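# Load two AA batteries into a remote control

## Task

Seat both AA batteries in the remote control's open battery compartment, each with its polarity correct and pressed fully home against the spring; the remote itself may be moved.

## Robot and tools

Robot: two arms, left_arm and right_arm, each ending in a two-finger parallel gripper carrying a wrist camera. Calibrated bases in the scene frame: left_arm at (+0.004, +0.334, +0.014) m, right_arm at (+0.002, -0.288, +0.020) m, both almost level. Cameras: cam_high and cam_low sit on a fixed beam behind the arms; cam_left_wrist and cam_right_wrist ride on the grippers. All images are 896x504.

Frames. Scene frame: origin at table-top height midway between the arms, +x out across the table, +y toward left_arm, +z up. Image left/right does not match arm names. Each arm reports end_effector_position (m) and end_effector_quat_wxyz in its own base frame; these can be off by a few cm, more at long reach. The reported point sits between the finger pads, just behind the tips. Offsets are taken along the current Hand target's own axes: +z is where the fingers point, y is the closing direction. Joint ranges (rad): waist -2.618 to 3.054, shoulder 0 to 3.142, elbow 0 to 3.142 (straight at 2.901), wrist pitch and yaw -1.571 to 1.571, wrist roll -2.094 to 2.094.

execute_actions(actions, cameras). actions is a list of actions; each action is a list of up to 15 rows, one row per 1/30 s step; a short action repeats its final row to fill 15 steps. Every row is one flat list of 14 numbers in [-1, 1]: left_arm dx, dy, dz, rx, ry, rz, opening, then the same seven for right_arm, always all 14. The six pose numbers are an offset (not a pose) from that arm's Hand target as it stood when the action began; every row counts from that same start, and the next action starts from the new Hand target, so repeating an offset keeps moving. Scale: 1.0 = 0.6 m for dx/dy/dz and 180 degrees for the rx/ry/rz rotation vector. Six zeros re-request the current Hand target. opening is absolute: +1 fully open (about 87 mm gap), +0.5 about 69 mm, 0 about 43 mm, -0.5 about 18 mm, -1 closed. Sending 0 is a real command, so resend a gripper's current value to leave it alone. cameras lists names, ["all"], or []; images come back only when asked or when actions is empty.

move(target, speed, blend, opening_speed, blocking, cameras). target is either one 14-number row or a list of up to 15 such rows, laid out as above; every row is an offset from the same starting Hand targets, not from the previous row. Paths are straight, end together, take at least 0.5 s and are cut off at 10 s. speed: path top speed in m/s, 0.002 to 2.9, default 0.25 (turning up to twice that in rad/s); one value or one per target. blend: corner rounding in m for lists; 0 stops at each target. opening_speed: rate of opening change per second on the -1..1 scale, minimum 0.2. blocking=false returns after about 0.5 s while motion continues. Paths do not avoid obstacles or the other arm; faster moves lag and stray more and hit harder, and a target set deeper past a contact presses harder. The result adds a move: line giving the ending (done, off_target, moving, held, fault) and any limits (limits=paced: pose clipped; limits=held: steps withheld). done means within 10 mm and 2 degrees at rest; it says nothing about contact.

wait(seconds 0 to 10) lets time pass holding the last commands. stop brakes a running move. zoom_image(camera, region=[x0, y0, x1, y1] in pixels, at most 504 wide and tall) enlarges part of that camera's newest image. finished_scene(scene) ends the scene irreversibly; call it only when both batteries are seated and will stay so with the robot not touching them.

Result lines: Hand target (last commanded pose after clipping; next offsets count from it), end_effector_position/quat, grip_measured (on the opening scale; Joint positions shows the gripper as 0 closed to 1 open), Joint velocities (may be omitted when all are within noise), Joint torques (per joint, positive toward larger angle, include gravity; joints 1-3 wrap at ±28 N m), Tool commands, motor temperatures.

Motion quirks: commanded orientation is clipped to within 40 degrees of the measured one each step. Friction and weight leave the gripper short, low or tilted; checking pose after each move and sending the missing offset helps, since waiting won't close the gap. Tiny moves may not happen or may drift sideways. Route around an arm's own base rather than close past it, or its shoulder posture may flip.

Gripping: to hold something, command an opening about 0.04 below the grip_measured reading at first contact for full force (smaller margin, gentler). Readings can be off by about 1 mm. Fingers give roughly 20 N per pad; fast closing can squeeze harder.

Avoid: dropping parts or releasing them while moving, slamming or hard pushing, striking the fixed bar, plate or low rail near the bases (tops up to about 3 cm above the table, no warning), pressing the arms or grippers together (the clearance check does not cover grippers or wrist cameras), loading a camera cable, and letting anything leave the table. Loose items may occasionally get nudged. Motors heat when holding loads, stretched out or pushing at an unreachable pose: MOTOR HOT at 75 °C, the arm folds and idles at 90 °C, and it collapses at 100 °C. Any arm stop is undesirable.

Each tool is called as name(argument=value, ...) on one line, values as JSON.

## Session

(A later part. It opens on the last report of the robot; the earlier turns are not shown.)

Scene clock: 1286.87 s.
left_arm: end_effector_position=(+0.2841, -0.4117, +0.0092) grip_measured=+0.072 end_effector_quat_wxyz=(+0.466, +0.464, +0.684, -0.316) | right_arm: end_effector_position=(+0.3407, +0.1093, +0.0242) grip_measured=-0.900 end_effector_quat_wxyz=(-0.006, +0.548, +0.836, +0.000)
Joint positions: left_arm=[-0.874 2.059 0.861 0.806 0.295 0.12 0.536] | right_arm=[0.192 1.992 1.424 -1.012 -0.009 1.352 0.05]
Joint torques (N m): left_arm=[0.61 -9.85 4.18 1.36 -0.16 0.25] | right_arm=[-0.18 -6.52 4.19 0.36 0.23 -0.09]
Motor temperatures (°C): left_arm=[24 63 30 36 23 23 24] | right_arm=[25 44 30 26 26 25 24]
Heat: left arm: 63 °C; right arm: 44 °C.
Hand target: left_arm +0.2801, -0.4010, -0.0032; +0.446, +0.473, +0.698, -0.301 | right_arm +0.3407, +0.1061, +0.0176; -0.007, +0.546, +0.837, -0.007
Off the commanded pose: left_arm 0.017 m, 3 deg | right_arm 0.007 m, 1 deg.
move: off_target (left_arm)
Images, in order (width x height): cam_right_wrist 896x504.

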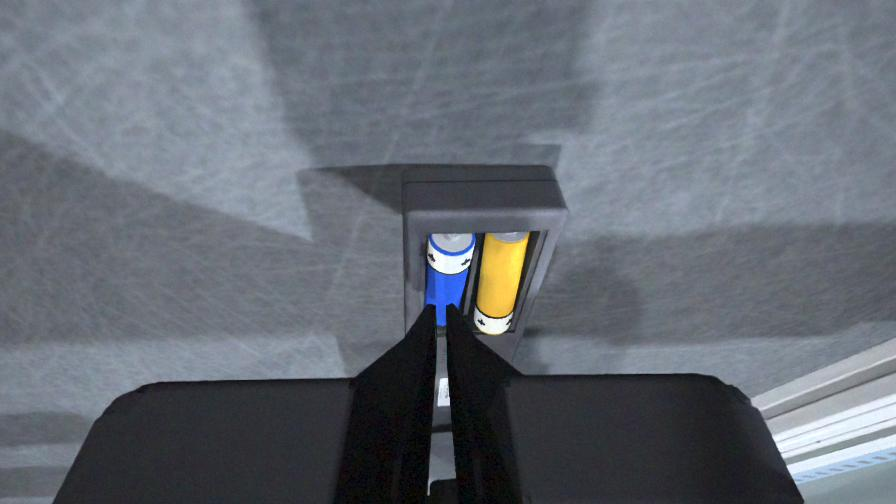

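move(target=[[0,0,0,0,0,0,0.02,0,-0.001,0.035,0,0,0,-0.9]], speed=0.05, cameras=["cam_right_wrist","cam_left_wrist"])

zoom_image(camera="cam_right_wrist", region=[320, 150, 570, 400])

zoom_image(camera="cam_left_wrist", region=[350, 0, 550, 112])

Scene clock: 1295.00 s.
left_arm: end_effector_position=(+0.2838, -0.4119, +0.0092) grip_measured=+0.072 end_effector_quat_wxyz=(+0.465, +0.462, +0.685, -0.318) | right_arm: end_effector_position=(+0.3386, +0.1088, +0.0169) grip_measured=-0.900 end_effector_quat_wxyz=(-0.010, +0.548, +0.837, +0.001)
Joint positions: left_arm=[-0.874 2.059 0.861 0.806 0.295 0.114 0.536] | right_arm=[0.188 1.996 1.398 -0.985 -0.016 1.347 0.05]
Joint torques (N m): left_arm=[0.65 -9.85 4.18 1.37 -0.18 0.37] | right_arm=[0.17 -4.88 2.04 0.9 0.31 -0.02]
Motor temperatures (°C): left_arm=[24 63 30 36 23 23 24] | right_arm=[25 44 31 26 26 25 24]
Heat: left arm: 63 °C; right arm: 44 °C.
Hand target: left_arm +0.2801, -0.4010, -0.0032; +0.446, +0.473, +0.698, -0.301 | right_arm +0.3397, +0.1058, -0.0034; -0.007, +0.546, +0.837, -0.007
Off the commanded pose: left_arm 0.017 m, 4 deg | right_arm 0.021 m, 1 deg.
move: off_target (left_arm, right_arm)
Images, in order (width x height): cam_left_wrist 896x504, cam_right_wrist 896x504.

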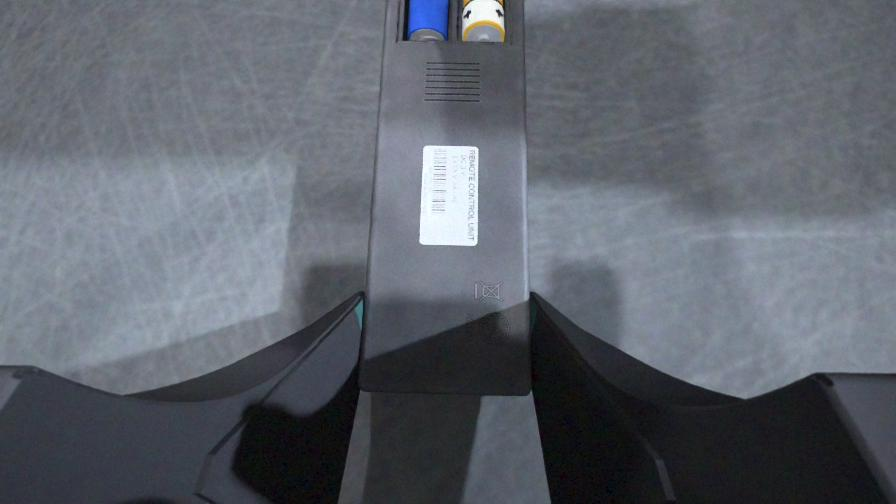

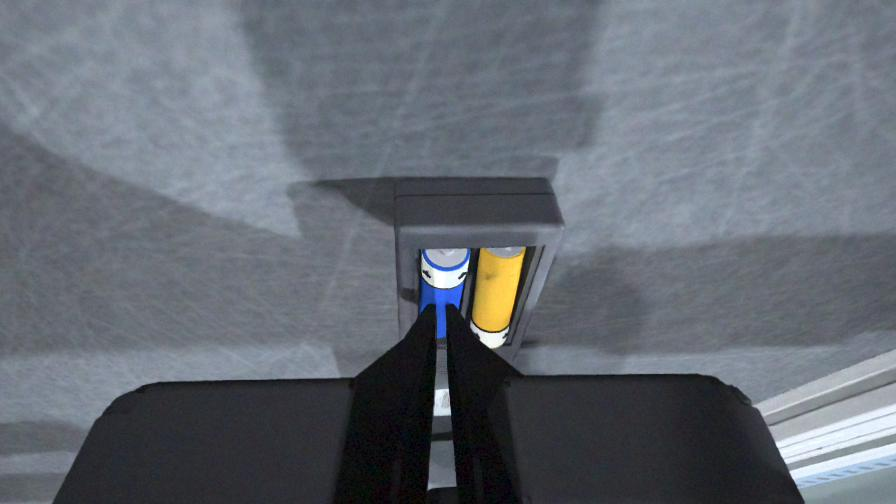

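Scaled by 2.016 from the camera's 896x504 image, which has a finer 1280x720 frame.

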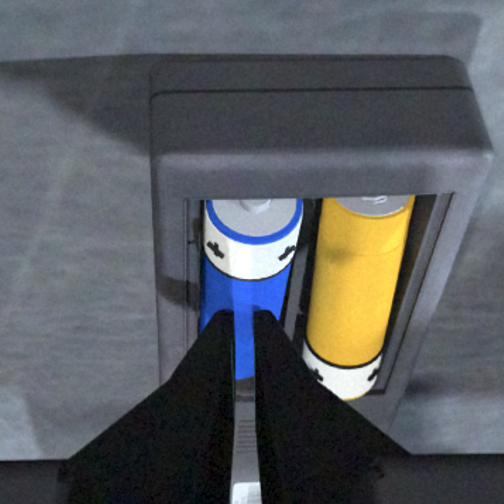

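Scaled by 2.520 from the camera's 896x504 image, which has a finer 1280x720 frame.

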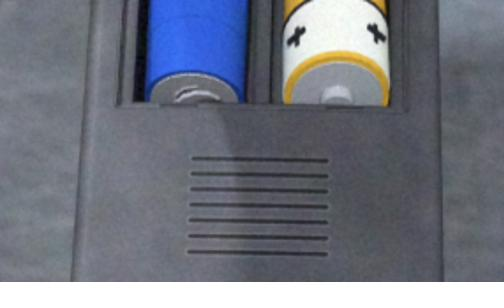

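move(target=[[0,0,0,0,0,0,0.02,0,0,-0.05,0,0,0,-0.9],[0,0,0,0,0,0,0.02,-0.03,0.002,-0.05,0,0,0,-0.9],[0,0,0,0,0,0,0.02,-0.03,0.002,-0.02,0,0,0,-0.9]], speed=0.06, cameras=["cam_right_wrist"])

zoom_image(camera="cam_right_wrist", region=[320, 150, 570, 400])

move(target=[[0,0,0,0,0,0,0.02,0,0,0.020,0,0,0,-0.9]], speed=0.05, cameras=["cam_right_wrist","cam_left_wrist"])

zoom_image(camera="cam_right_wrist", region=[320, 150, 570, 400])

Scene clock: 1307.10 s.
left_arm: end_effector_position=(+0.2839, -0.4118, +0.0092) grip_measured=+0.072 end_effector_quat_wxyz=(+0.466, +0.463, +0.685, -0.317) | right_arm: end_effector_position=(+0.3476, +0.0915, +0.0201) grip_measured=-0.900 end_effector_quat_wxyz=(-0.007, +0.549, +0.836, -0.002)
Joint positions: left_arm=[-0.874 2.059 0.861 0.806 0.295 0.116 0.536] | right_arm=[0.142 2.013 1.438 -1.008 -0.007 1.305 0.05]
Joint torques (N m): left_arm=[0.66 -9.81 4.19 1.37 -0.18 0.29] | right_arm=[0.18 -6.01 3.48 0.59 0.21 -0.06]
Motor temperatures (°C): left_arm=[24 63 30 36 23 23 24] | right_arm=[25 43 30 26 26 25 24]
Heat: left arm: 63 °C; right arm: 43 °C.
Hand target: left_arm +0.2801, -0.4010, -0.0032; +0.446, +0.473, +0.698, -0.301 | right_arm +0.3483, +0.0899, +0.0086; -0.007, +0.546, +0.837, -0.007
Off the commanded pose: left_arm 0.017 m, 3 deg | right_arm 0.012 m, 1 deg.
move: off_target (left_arm, right_arm)
Images, in order (width x height): cam_right_wrist 896x504.

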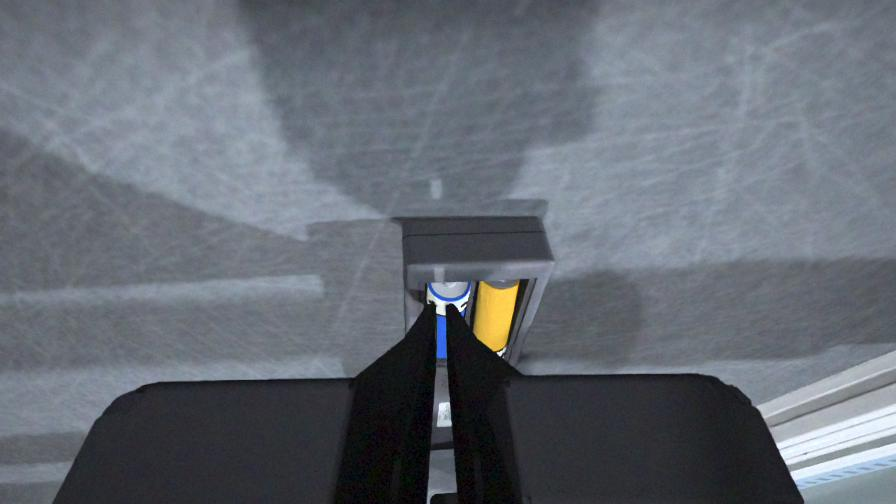

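Scaled by 2.016 from the camera's 896x504 image, which has a finer 1280x720 frame.

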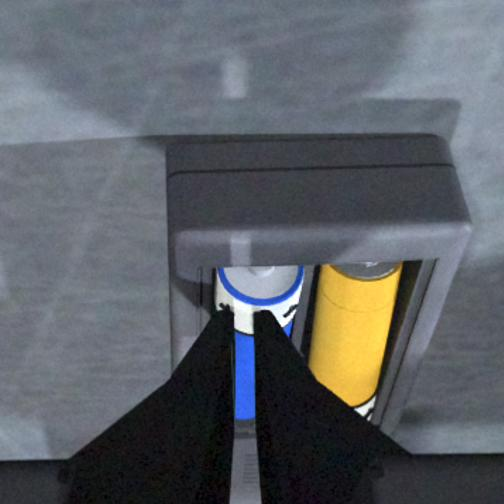

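Scene clock: 1307.80 s.
left_arm: end_effector_position=(+0.2836, -0.4118, +0.0091) grip_measured=+0.072 end_effector_quat_wxyz=(+0.465, +0.462, +0.685, -0.318) | right_arm: end_effector_position=(+0.3473, +0.0915, +0.0158) grip_measured=-0.900 end_effector_quat_wxyz=(-0.007, +0.548, +0.836, +0.000)
Joint positions: left_arm=[-0.874 2.059 0.861 0.805 0.296 0.113 0.536] | right_arm=[0.141 2.015 1.422 -0.988 -0.009 1.302 0.05]
Joint torques (N m): left_arm=[0.66 -9.81 4.18 1.39 -0.16 0.32] | right_arm=[0.28 -4.94 2.45 0.84 0.24 -0.05]
Motor temperatures (°C): left_arm=[24 63 30 36 23 23 24] | right_arm=[25 43 30 26 26 25 24]
Heat: left arm: 63 °C; right arm: 43 °C.
Hand target: left_arm +0.2801, -0.4010, -0.0033; +0.446, +0.473, +0.698, -0.301 | right_arm +0.3480, +0.0899, -0.0035; -0.007, +0.546, +0.837, -0.007
Off the commanded pose: left_arm 0.017 m, 3 deg | right_arm 0.019 m, 1 deg.
move: off_target (left_arm, right_arm)
Images, in order (width x height): cam_left_wrist 896x504, cam_right_wrist 896x504.

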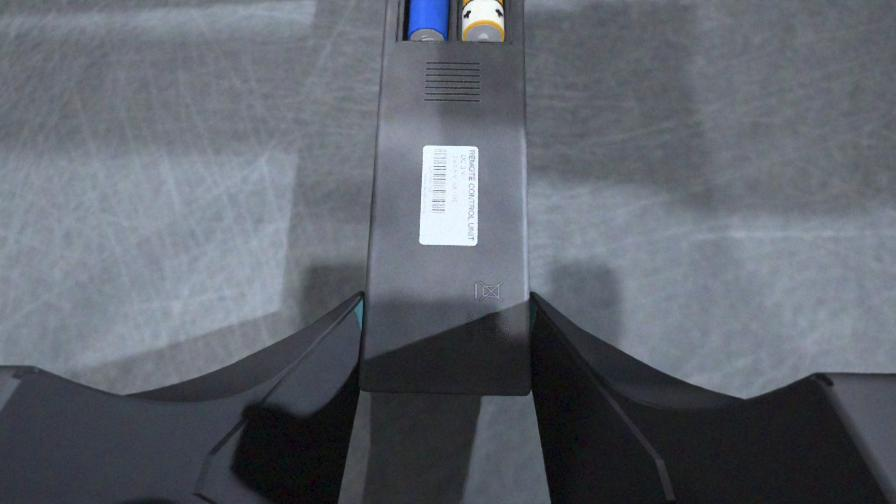

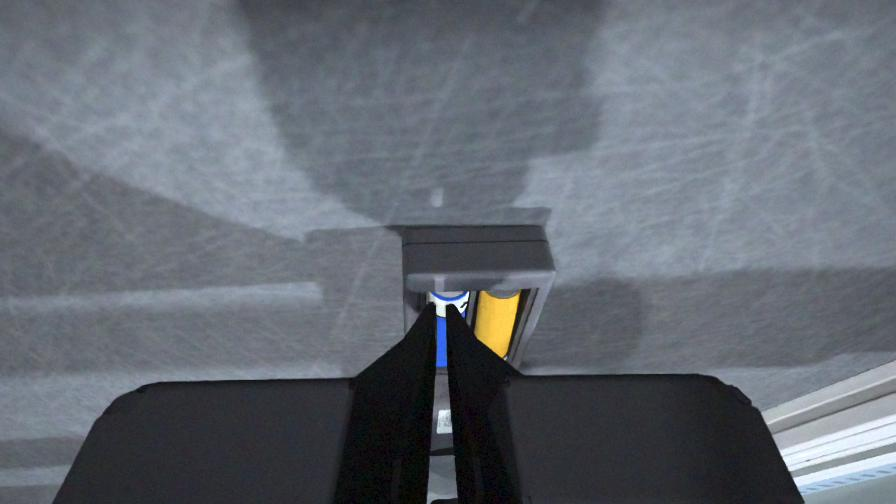

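Scaled by 2.016 from the camera's 896x504 image, which has a finer 1280x720 frame.

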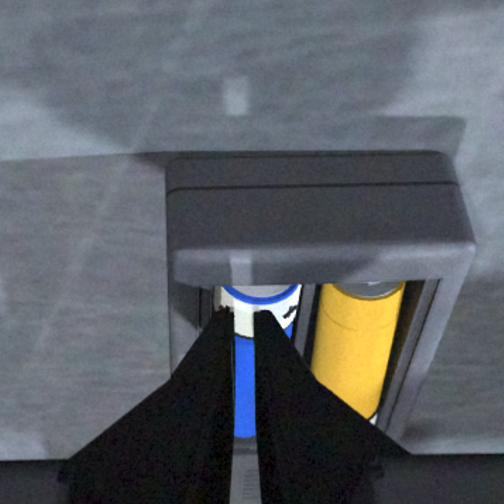

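move(target=[[0,0,0,0,0,0,0.02,0,0,-0.09,0,0,0,-0.9],[0,0,0,0,0,0,0.02,0.05,-0.015,-0.13,0,-0.17,0,-0.9]], speed=0.1, cameras=["cam_right_wrist"])

zoom_image(camera="cam_right_wrist", region=[320, 150, 570, 400])

Scene clock: 1319.07 s.
left_arm: end_effector_position=(+0.2837, -0.4118, +0.0091) grip_measured=+0.072 end_effector_quat_wxyz=(+0.465, +0.463, +0.685, -0.317) | right_arm: end_effector_position=(+0.3270, +0.1135, +0.0602) grip_measured=-0.900 end_effector_quat_wxyz=(+0.200, +0.519, +0.815, -0.164)
Joint positions: left_arm=[-0.874 2.059 0.861 0.805 0.296 0.115 0.536] | right_arm=[0.48 1.942 1.491 -1.212 0.515 1.638 0.05]
Joint torques (N m): left_arm=[0.66 -9.87 4.15 1.38 -0.18 0.29] | right_arm=[0.65 -10.63 5.18 -0.05 0.55 0.15]
Motor temperatures (°C): left_arm=[24 63 30 36 23 23 24] | right_arm=[25 45 30 26 26 25 24]
Heat: left arm: 63 °C; right arm: 45 °C.
Hand target: left_arm +0.2801, -0.4010, -0.0033; +0.446, +0.473, +0.698, -0.301 | right_arm +0.3292, +0.1140, +0.0748; +0.214, +0.525, +0.810, -0.151
Off the commanded pose: left_arm 0.017 m, 3 deg | right_arm 0.015 m, 2 deg.
move: off_target (left_arm, right_arm)
Images, in order (width x height): cam_right_wrist 896x504.

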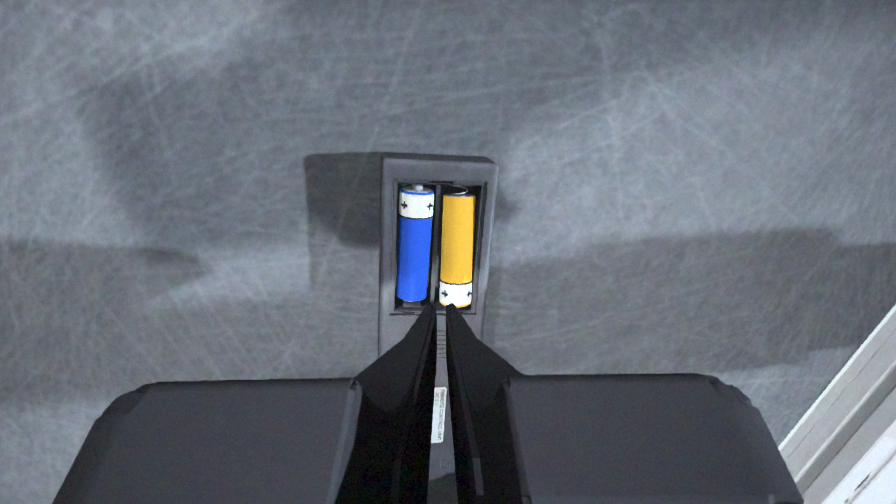

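Scaled by 2.016 from the camera's 896x504 image, which has a finer 1280x720 frame.

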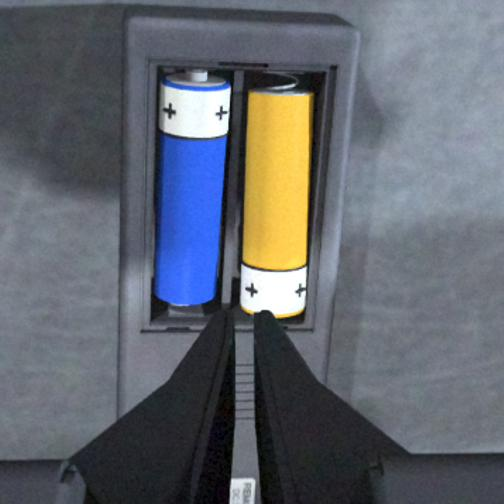

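zoom_image(camera="cam_right_wrist", region=[375, 145, 505, 235])

zoom_image(camera="cam_right_wrist", region=[375, 235, 505, 325])

Scaled by 3.877 from the camera's 896x504 image, which has a finer 1280x720 frame.

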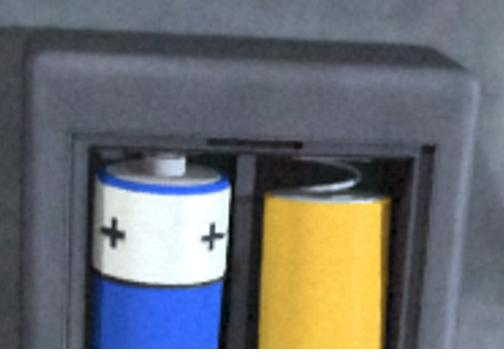

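Scaled by 3.877 from the camera's 896x504 image, which has a finer 1280x720 frame.

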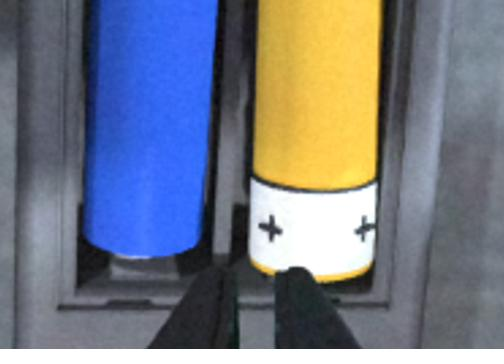

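move(target=[[0,0,0,0,0,0,0.02,0.041,-0.018,0.044,0,0.17,0,-0.6]], speed=0.1, cameras=["cam_right_wrist"])

zoom_image(camera="cam_right_wrist", region=[320, 150, 570, 400])

Scene clock: 1351.20 s.
left_arm: end_effector_position=(+0.2837, -0.4118, +0.0091) grip_measured=+0.072 end_effector_quat_wxyz=(+0.465, +0.463, +0.685, -0.317) | right_arm: end_effector_position=(+0.3142, +0.1158, +0.0347) grip_measured=-0.600 end_effector_quat_wxyz=(-0.011, +0.549, +0.836, -0.018)
Joint positions: left_arm=[-0.874 2.059 0.861 0.805 0.296 0.115 0.536] | right_arm=[0.235 1.919 1.367 -1.06 0.009 1.397 0.2]
Joint torques (N m): left_arm=[0.66 -9.84 4.19 1.38 -0.17 0.3] | right_arm=[-0.12 -8.99 4.05 0.29 0.03 -0.09]
Motor temperatures (°C): left_arm=[24 64 30 36 23 23 24] | right_arm=[25 52 31 25 26 25 24]
Heat: left arm: 64 °C; right arm: 52 °C.
Hand target: left_arm +0.2801, -0.4010, -0.0033; +0.446, +0.473, +0.698, -0.301 | right_arm +0.3156, +0.1166, +0.0398; -0.007, +0.546, +0.837, -0.007
Off the commanded pose: left_arm 0.017 m, 3 deg | right_arm 0.005 m, 1 deg.
move: off_target (left_arm)
Images, in order (width x height): cam_right_wrist 896x504.

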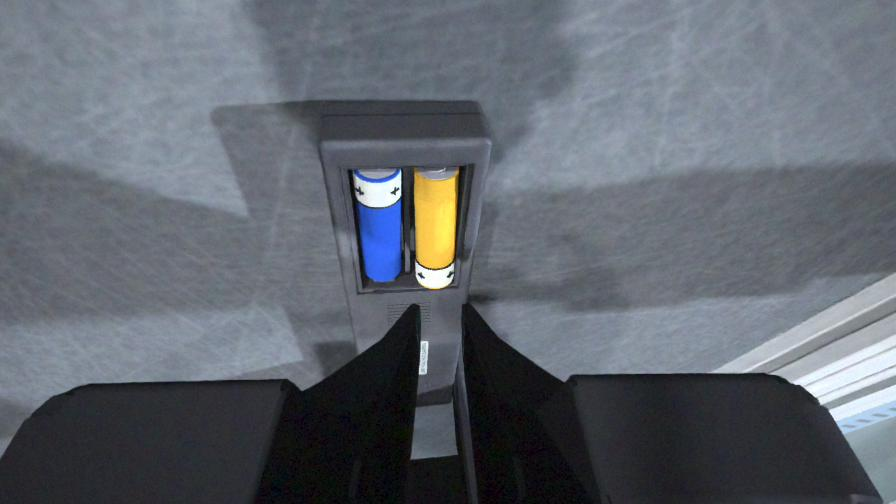

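Scaled by 2.016 from the camera's 896x504 image, which has a finer 1280x720 frame.

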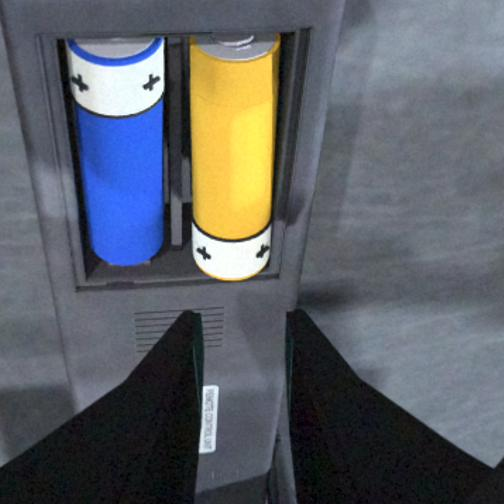

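move(target=[[0,0,0,0,0,0,0.02,0.0,0.004,0.03,0,0,0,-0.6],[0,0,0,0,0,0,0.02,0.0,0.004,0.06,0,0,0,-0.6]], speed=0.05, cameras=["cam_right_wrist","cam_left_wrist"])

zoom_image(camera="cam_right_wrist", region=[320, 150, 570, 400])

Scene clock: 1357.67 s.
left_arm: end_effector_position=(+0.2837, -0.4118, +0.0091) grip_measured=+0.072 end_effector_quat_wxyz=(+0.465, +0.463, +0.685, -0.317) | right_arm: end_effector_position=(+0.3158, +0.1163, +0.0142) grip_measured=-0.600 end_effector_quat_wxyz=(-0.004, +0.548, +0.836, -0.009)
Joint positions: left_arm=[-0.874 2.059 0.861 0.805 0.296 0.115 0.536] | right_arm=[0.234 1.931 1.297 -0.955 0.006 1.394 0.2]
Joint torques (N m): left_arm=[0.66 -9.83 4.16 1.38 -0.17 0.31] | right_arm=[0.1 -5.34 3.33 0.63 0.04 -0.06]
Motor temperatures (°C): left_arm=[24 64 30 36 23 23 24] | right_arm=[25 52 31 25 26 25 24]
Heat: left arm: 64 °C; right arm: 52 °C.
Hand target: left_arm +0.2801, -0.4010, -0.0033; +0.446, +0.473, +0.698, -0.301 | right_arm +0.3171, +0.1174, +0.0038; -0.007, +0.546, +0.837, -0.007
Off the commanded pose: left_arm 0.017 m, 3 deg | right_arm 0.011 m, 0 deg.
move: off_target (left_arm, right_arm)
Images, in order (width x height): cam_left_wrist 896x504, cam_right_wrist 896x504.

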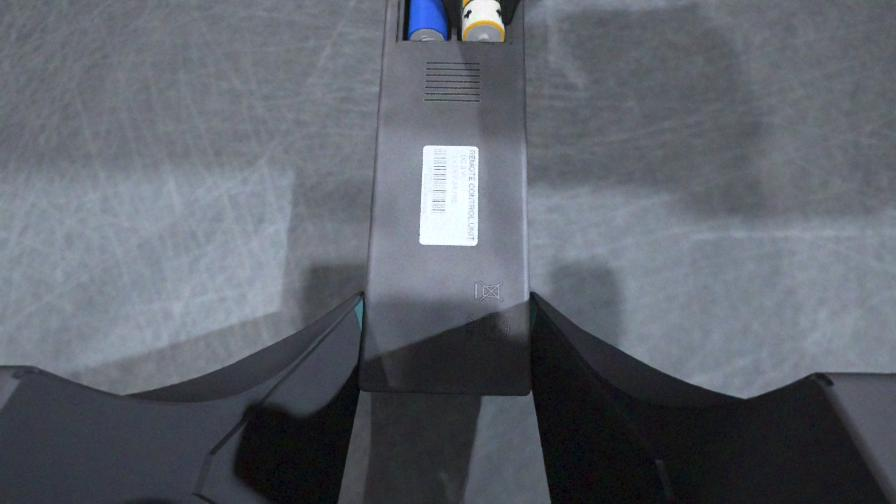

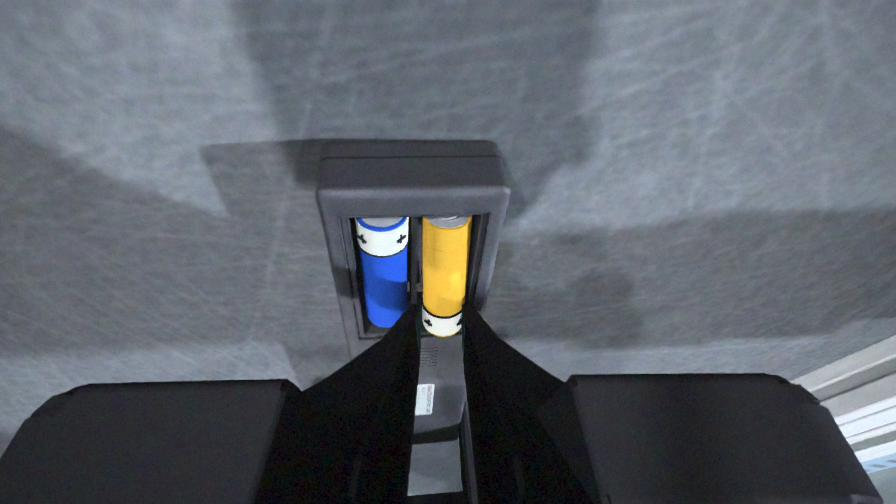

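Scaled by 2.016 from the camera's 896x504 image, which has a finer 1280x720 frame.

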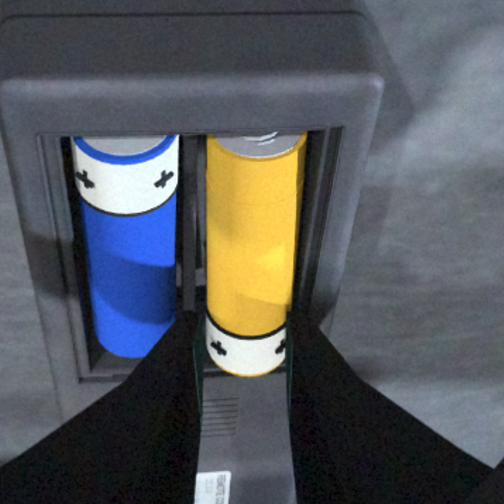

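Centred. Close gently and read.

move(target=[[0,0,0,0,0,0,0.02,0.0,0,0.015,0,0,0,-0.7],[0,0,0,0,0,0,0.02,0.0,0,0.03,0,0,0,-0.8]], speed=0.05, opening_speed=0.4, cameras=["cam_right_wrist","cam_left_wrist"])

zoom_image(camera="cam_left_wrist", region=[350, 0, 550, 112])

Scene clock: 1365.50 s.
left_arm: end_effector_position=(+0.2837, -0.4118, +0.0091) grip_measured=+0.072 end_effector_quat_wxyz=(+0.465, +0.463, +0.685, -0.317) | right_arm: end_effector_position=(+0.3148, +0.1159, +0.0129) grip_measured=-0.664 end_effector_quat_wxyz=(-0.010, +0.549, +0.836, -0.004)
Joint positions: left_arm=[-0.874 2.059 0.861 0.805 0.296 0.115 0.536] | right_arm=[0.225 1.931 1.289 -0.948 -0.01 1.388 0.168]
Joint torques (N m): left_arm=[0.65 -9.85 4.18 1.37 -0.18 0.31] | right_arm=[0.95 -3.29 0.88 1.24 0.23 0.01]
Motor temperatures (°C): left_arm=[24 64 30 36 23 23 24] | right_arm=[25 50 31 25 26 25 24]
Heat: left arm: 64 °C; right arm: 50 °C.
Hand target: left_arm +0.2801, -0.4010, -0.0033; +0.446, +0.473, +0.698, -0.301 | right_arm +0.3167, +0.1173, -0.0142; -0.007, +0.546, +0.838, -0.007
Off the commanded pose: left_arm 0.017 m, 3 deg | right_arm 0.027 m, 1 deg.
move: off_target (left_arm, right_arm); target 2's new opening was sent with right_arm's hand 0.027 m and 1 deg from that target
Images, in order (width x height): cam_left_wrist 896x504, cam_right_wrist 896x504.

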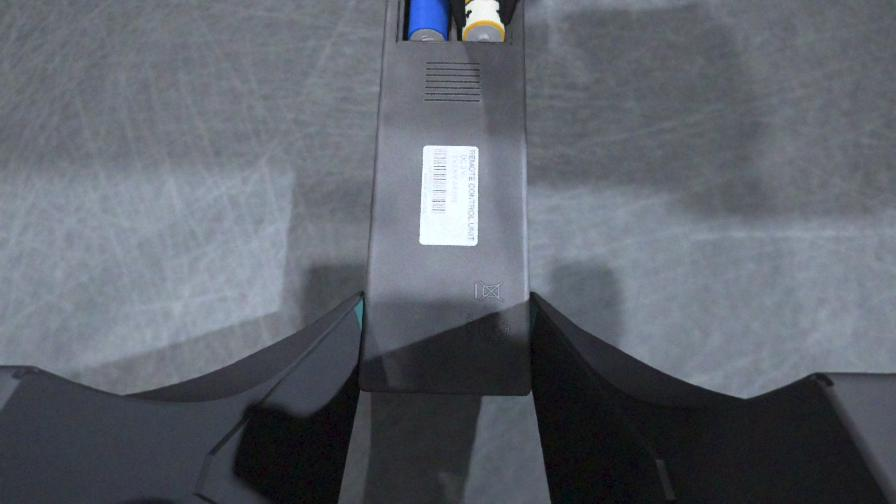

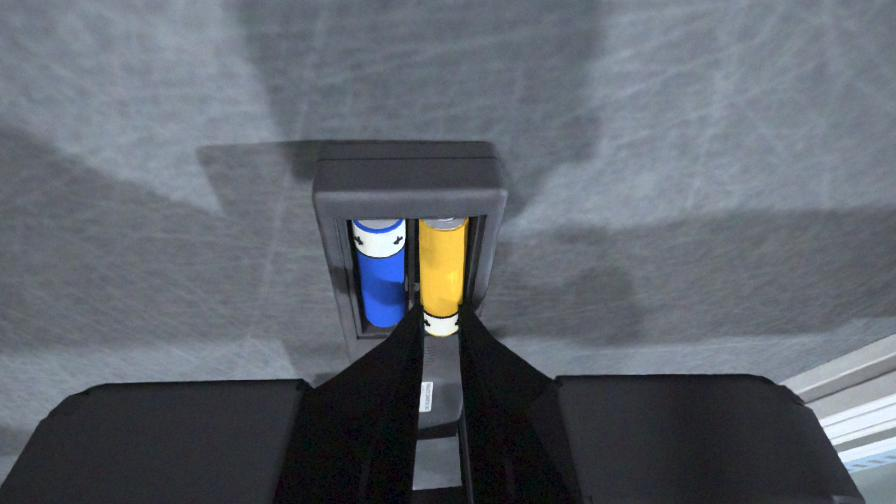

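Scaled by 2.520 from the camera's 896x504 image, which has a finer 1280x720 frame.

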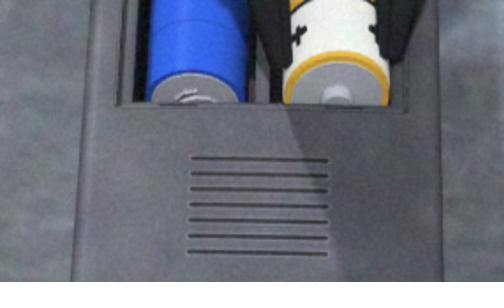

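move(target=[[0,0,0,0,0,0,0.02,-0.025,0,0,0,0,0,-0.8],[0,0,0,0,0,0,0.02,0,0,0.0,0,0,0,-0.8],[0,0,0,0,0,0,0.02,0,0,0.0,0,0,0,-0.6],[0,0,0,0,0,0,0.02,0,0,-0.08,0,0,0,-0.6]], speed=0.06, opening_speed=0.5, cameras=["cam_right_wrist","cam_left_wrist"])

zoom_image(camera="cam_left_wrist", region=[350, 0, 550, 112])

zoom_image(camera="cam_right_wrist", region=[320, 150, 570, 400])

Scene clock: 1377.53 s.
left_arm: end_effector_position=(+0.2837, -0.4118, +0.0091) grip_measured=+0.072 end_effector_quat_wxyz=(+0.465, +0.463, +0.685, -0.317) | right_arm: end_effector_position=(+0.3127, +0.1162, +0.0245) grip_measured=-0.600 end_effector_quat_wxyz=(-0.019, +0.544, +0.839, -0.012)
Joint positions: left_arm=[-0.874 2.059 0.861 0.805 0.296 0.116 0.536] | right_arm=[0.227 1.93 1.336 -1.019 -0.01 1.378 0.2]
Joint torques (N m): left_arm=[0.68 -9.88 4.21 1.37 -0.18 0.3] | right_arm=[0.8 -8.73 5.97 0.08 0.23 0.14]
Motor temperatures (°C): left_arm=[24 64 30 36 23 23 24] | right_arm=[25 48 31 26 26 25 24]
Heat: left arm: 64 °C; right arm: 48 °C.
Hand target: left_arm +0.2801, -0.4010, -0.0033; +0.446, +0.473, +0.698, -0.301 | right_arm +0.3177, +0.1176, +0.0338; -0.007, +0.546, +0.838, -0.007
Off the commanded pose: left_arm 0.017 m, 3 deg | right_arm 0.011 m, 1 deg.
move: off_target (left_arm, right_arm); target 3's new opening was sent with right_arm's hand 0.027 m and 2 deg from that target
Images, in order (width x height): cam_left_wrist 896x504, cam_right_wrist 896x504.

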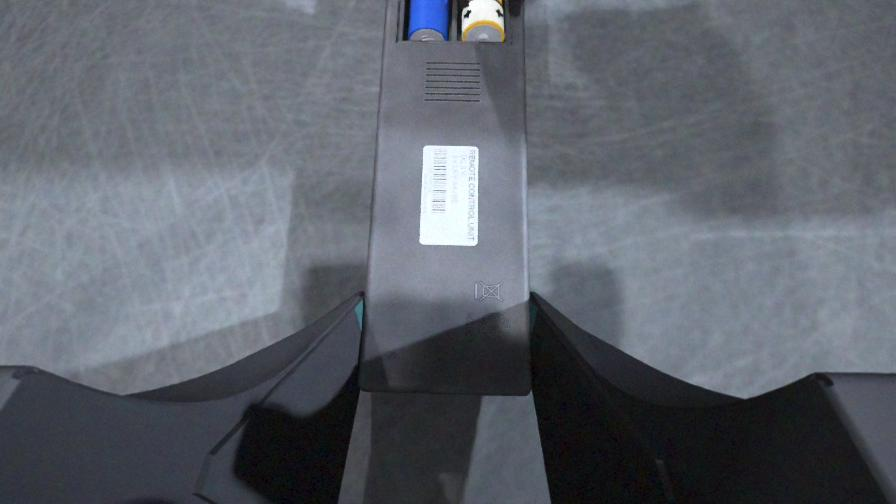

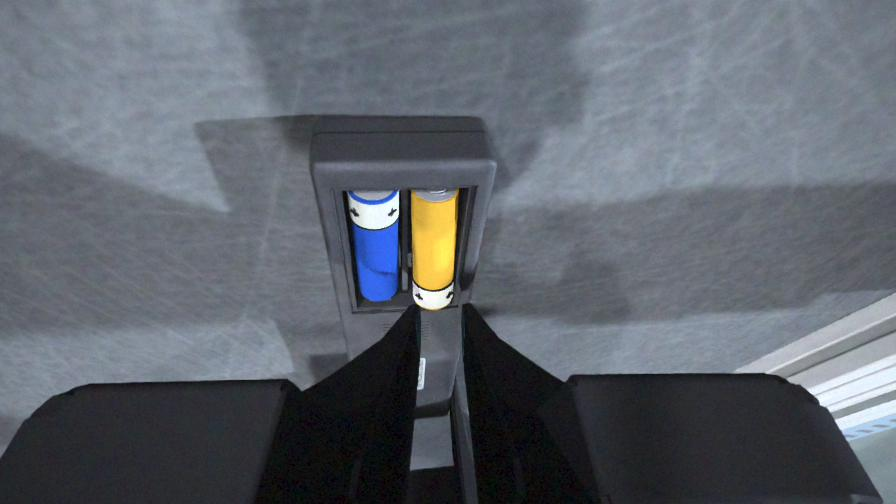

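Scaled by 2.520 from the camera's 896x504 image, which has a finer 1280x720 frame.

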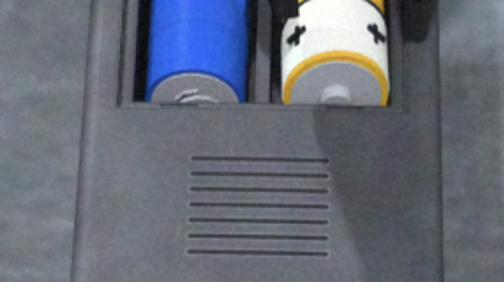

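Scaled by 2.016 from the camera's 896x504 image, which has a finer 1280x720 frame.

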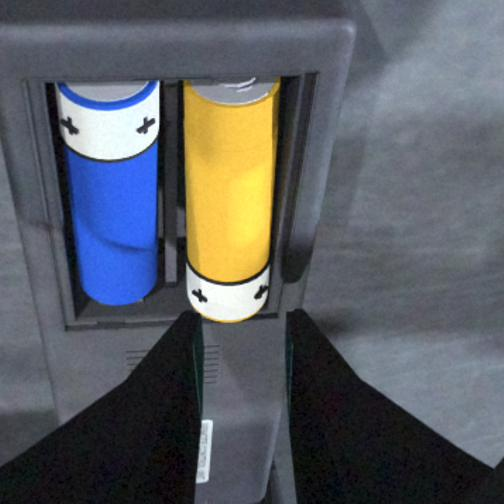

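move(target=[[0,0,0,0,0,0,0.02,0,0,-0.08,0,0,0,-0.6]], speed=0.1, cameras=["cam_right_wrist","cam_left_wrist"])

zoom_image(camera="cam_left_wrist", region=[390, 0, 530, 60])

zoom_image(camera="cam_right_wrist", region=[320, 80, 500, 280])

Scene clock: 1411.33 s.
left_arm: end_effector_position=(+0.2837, -0.4118, +0.0091) grip_measured=+0.072 end_effector_quat_wxyz=(+0.465, +0.463, +0.685, -0.317) | right_arm: end_effector_position=(+0.3143, +0.1165, +0.0657) grip_measured=-0.600 end_effector_quat_wxyz=(-0.025, +0.544, +0.839, -0.019)
Joint positions: left_arm=[-0.874 2.059 0.861 0.805 0.296 0.116 0.536] | right_arm=[0.227 1.913 1.48 -1.2 -0.01 1.378 0.2]
Joint torques (N m): left_arm=[0.68 -9.91 4.11 1.39 -0.18 0.3] | right_arm=[0.79 -10.56 6.09 0.01 0.22 0.14]
Motor temperatures (°C): left_arm=[24 64 30 36 23 23 24] | right_arm=[25 51 34 25 26 25 24]
Heat: left arm: 64 °C; right arm: 51 °C.
Hand target: left_arm +0.2801, -0.4010, -0.0033; +0.446, +0.473, +0.698, -0.301 | right_arm +0.3185, +0.1178, +0.0818; -0.007, +0.546, +0.838, -0.007
Off the commanded pose: left_arm 0.017 m, 3 deg | right_arm 0.017 m, 3 deg.
move: off_target (left_arm, right_arm)
Images, in order (width x height): cam_left_wrist 896x504, cam_right_wrist 896x504.

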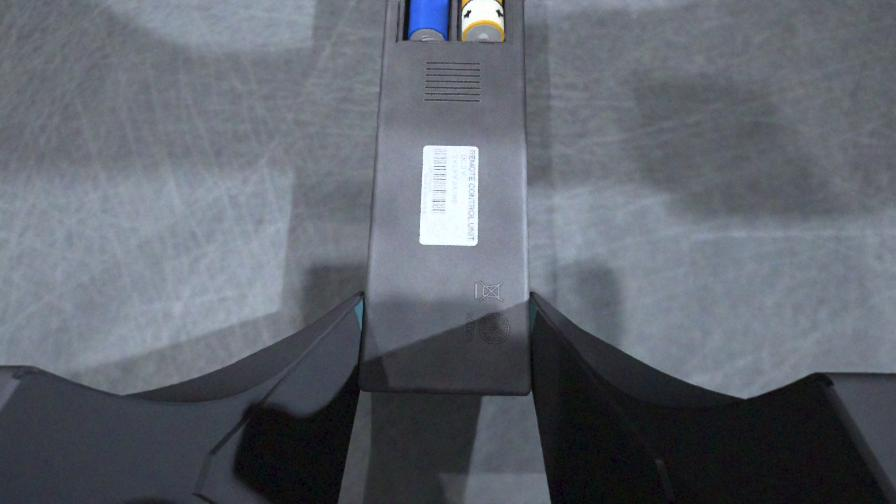

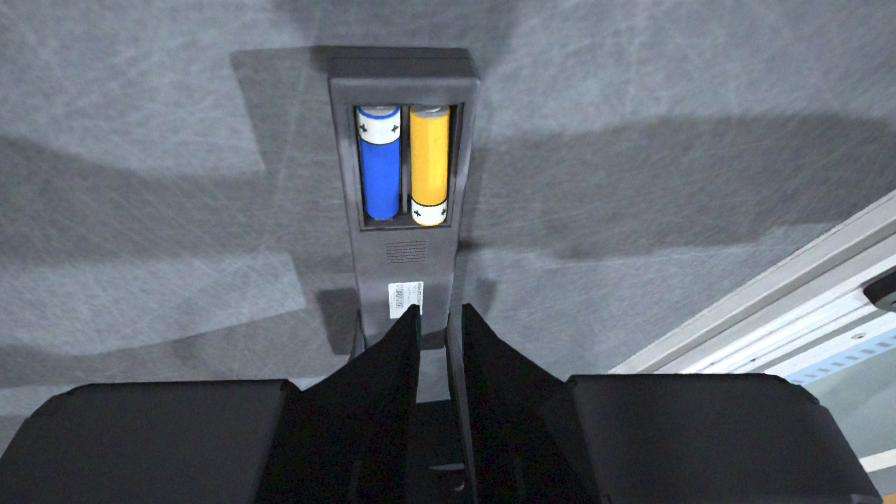

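Scaled by 3.600 from the camera's 896x504 image, which has a finer 1280x720 frame.

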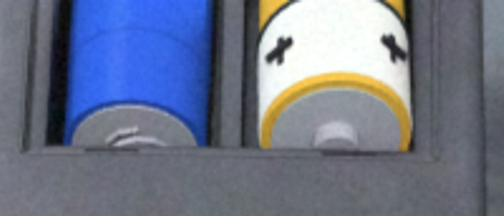

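Scaled by 2.520 from the camera's 896x504 image, which has a finer 1280x720 frame.

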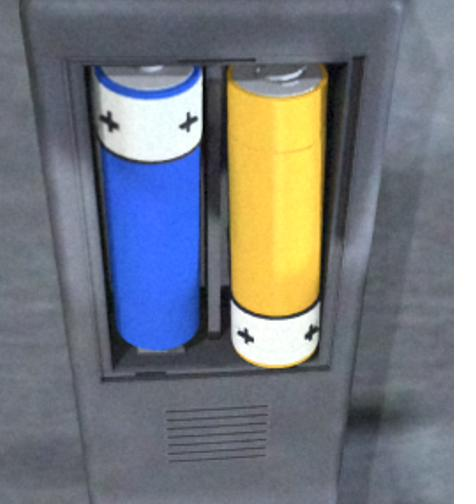

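move(target=[[0,0,0,0,0,0,0.02,0.006,0.003,0.07,0,0,0,-0.85]], speed=0.1, cameras=["cam_right_wrist"])

zoom_image(camera="cam_right_wrist", region=[320, 150, 570, 400])

Scene clock: 1445.73 s.
left_arm: end_effector_position=(+0.2837, -0.4118, +0.0091) grip_measured=+0.072 end_effector_quat_wxyz=(+0.465, +0.463, +0.685, -0.317) | right_arm: end_effector_position=(+0.3173, +0.1209, +0.0413) grip_measured=-0.850 end_effector_quat_wxyz=(-0.012, +0.544, +0.839, -0.005)
Joint positions: left_arm=[-0.874 2.059 0.861 0.805 0.296 0.116 0.536] | right_arm=[0.238 1.913 1.383 -1.065 -0.01 1.389 0.075]
Joint torques (N m): left_arm=[0.65 -9.84 4.16 1.38 -0.17 0.3] | right_arm=[0.81 -7.34 4.15 0.32 0.22 0.14]
Motor temperatures (°C): left_arm=[24 64 30 36 23 23 24] | right_arm=[25 54 34 25 26 25 24]
Heat: left arm: 64 °C; right arm: 54 °C.
Hand target: left_arm +0.2801, -0.4010, -0.0033; +0.446, +0.473, +0.698, -0.301 | right_arm +0.3180, +0.1215, +0.0398; -0.007, +0.546, +0.837, -0.007
Off the commanded pose: left_arm 0.017 m, 3 deg | right_arm 0.002 m, 1 deg.
move: off_target (left_arm)
Images, in order (width x height): cam_right_wrist 896x504.

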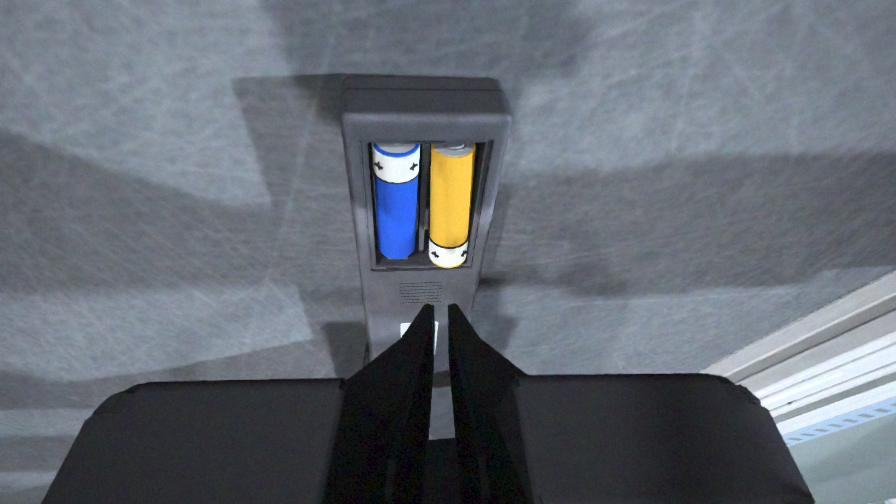

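Scaled by 2.016 from the camera's 896x504 image, which has a finer 1280x720 frame.

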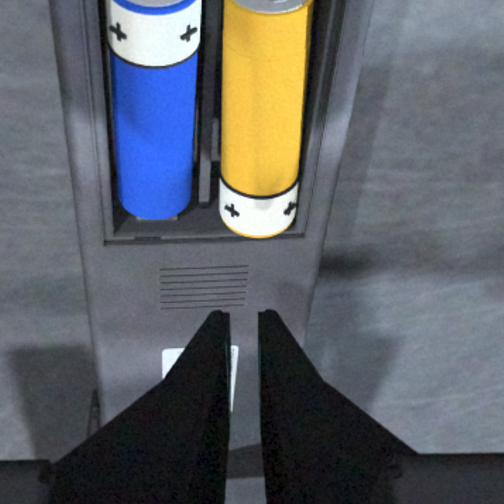

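move(target=[[0,0,0,0,0,0,0.02,0.0,-0.0045,0.035,0,0,0,-0.85],[0,0,0,0,0,0,0.02,0.0,-0.0045,0.085,0,0,0,-0.85],[0,0,0,0,0,0,0.02,-0.03,-0.0045,0.095,0,0,0,-0.85]], speed=0.06, cameras=["cam_right_wrist","cam_left_wrist"])

zoom_image(camera="cam_right_wrist", region=[320, 150, 570, 400])

zoom_image(camera="cam_left_wrist", region=[390, 0, 530, 60])

Scene clock: 1455.80 s.
left_arm: end_effector_position=(+0.2835, -0.4118, +0.0090) grip_measured=+0.072 end_effector_quat_wxyz=(+0.465, +0.463, +0.685, -0.318) | right_arm: end_effector_position=(+0.3141, +0.1178, +0.0132) grip_measured=-0.849 end_effector_quat_wxyz=(-0.031, +0.545, +0.837, +0.022)
Joint positions: left_arm=[-0.874 2.059 0.861 0.805 0.297 0.115 0.536] | right_arm=[0.199 1.929 1.274 -0.929 -0.074 1.353 0.075]
Joint torques (N m): left_arm=[0.64 -9.85 4.22 1.38 -0.18 0.3] | right_arm=[-0.44 -2.25 2.33 1.1 0.94 -0.07]
Motor temperatures (°C): left_arm=[24 64 30 36 23 23 24] | right_arm=[25 52 33 25 26 25 24]
Heat: left arm: 64 °C; right arm: 52 °C.
Hand target: left_arm +0.2801, -0.4011, -0.0031; +0.446, +0.473, +0.698, -0.301 | right_arm +0.3217, +0.1039, -0.0172; -0.007, +0.546, +0.838, -0.007
Off the commanded pose: left_arm 0.017 m, 3 deg | right_arm 0.034 m, 4 deg.
move: off_target (left_arm, right_arm)
Images, in order (width x height): cam_left_wrist 896x504, cam_right_wrist 896x504.

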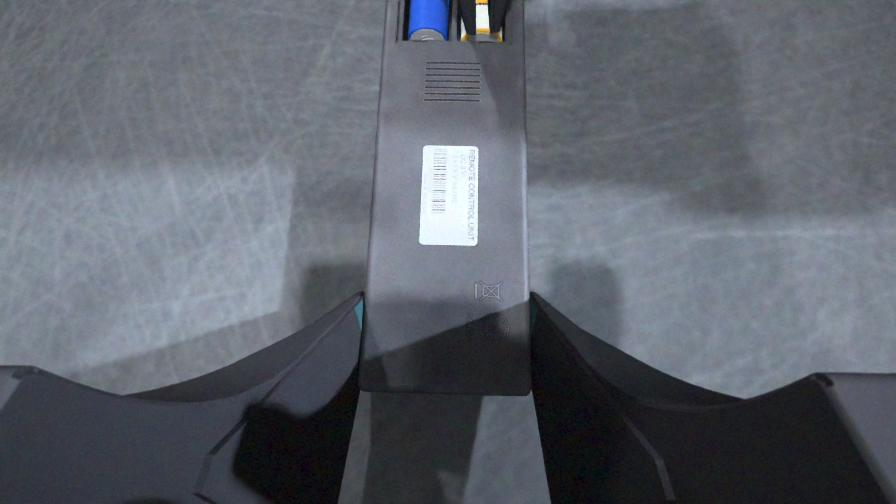

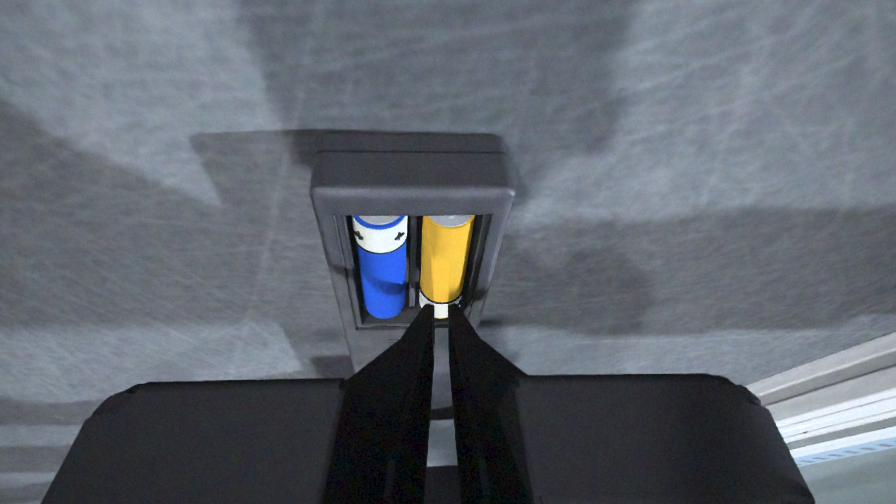

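Scaled by 2.016 from the camera's 896x504 image, which has a finer 1280x720 frame.

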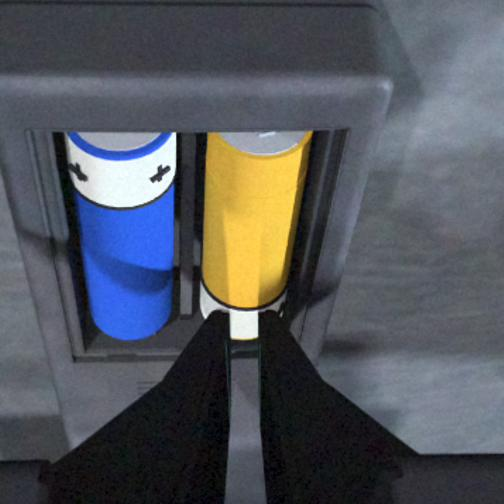

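Scaled by 3.600 from the camera's 896x504 image, which has a finer 1280x720 frame.

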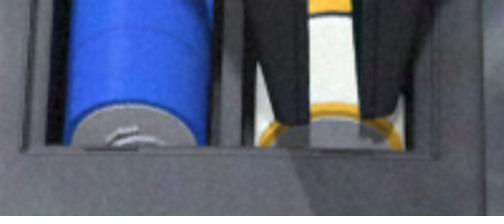

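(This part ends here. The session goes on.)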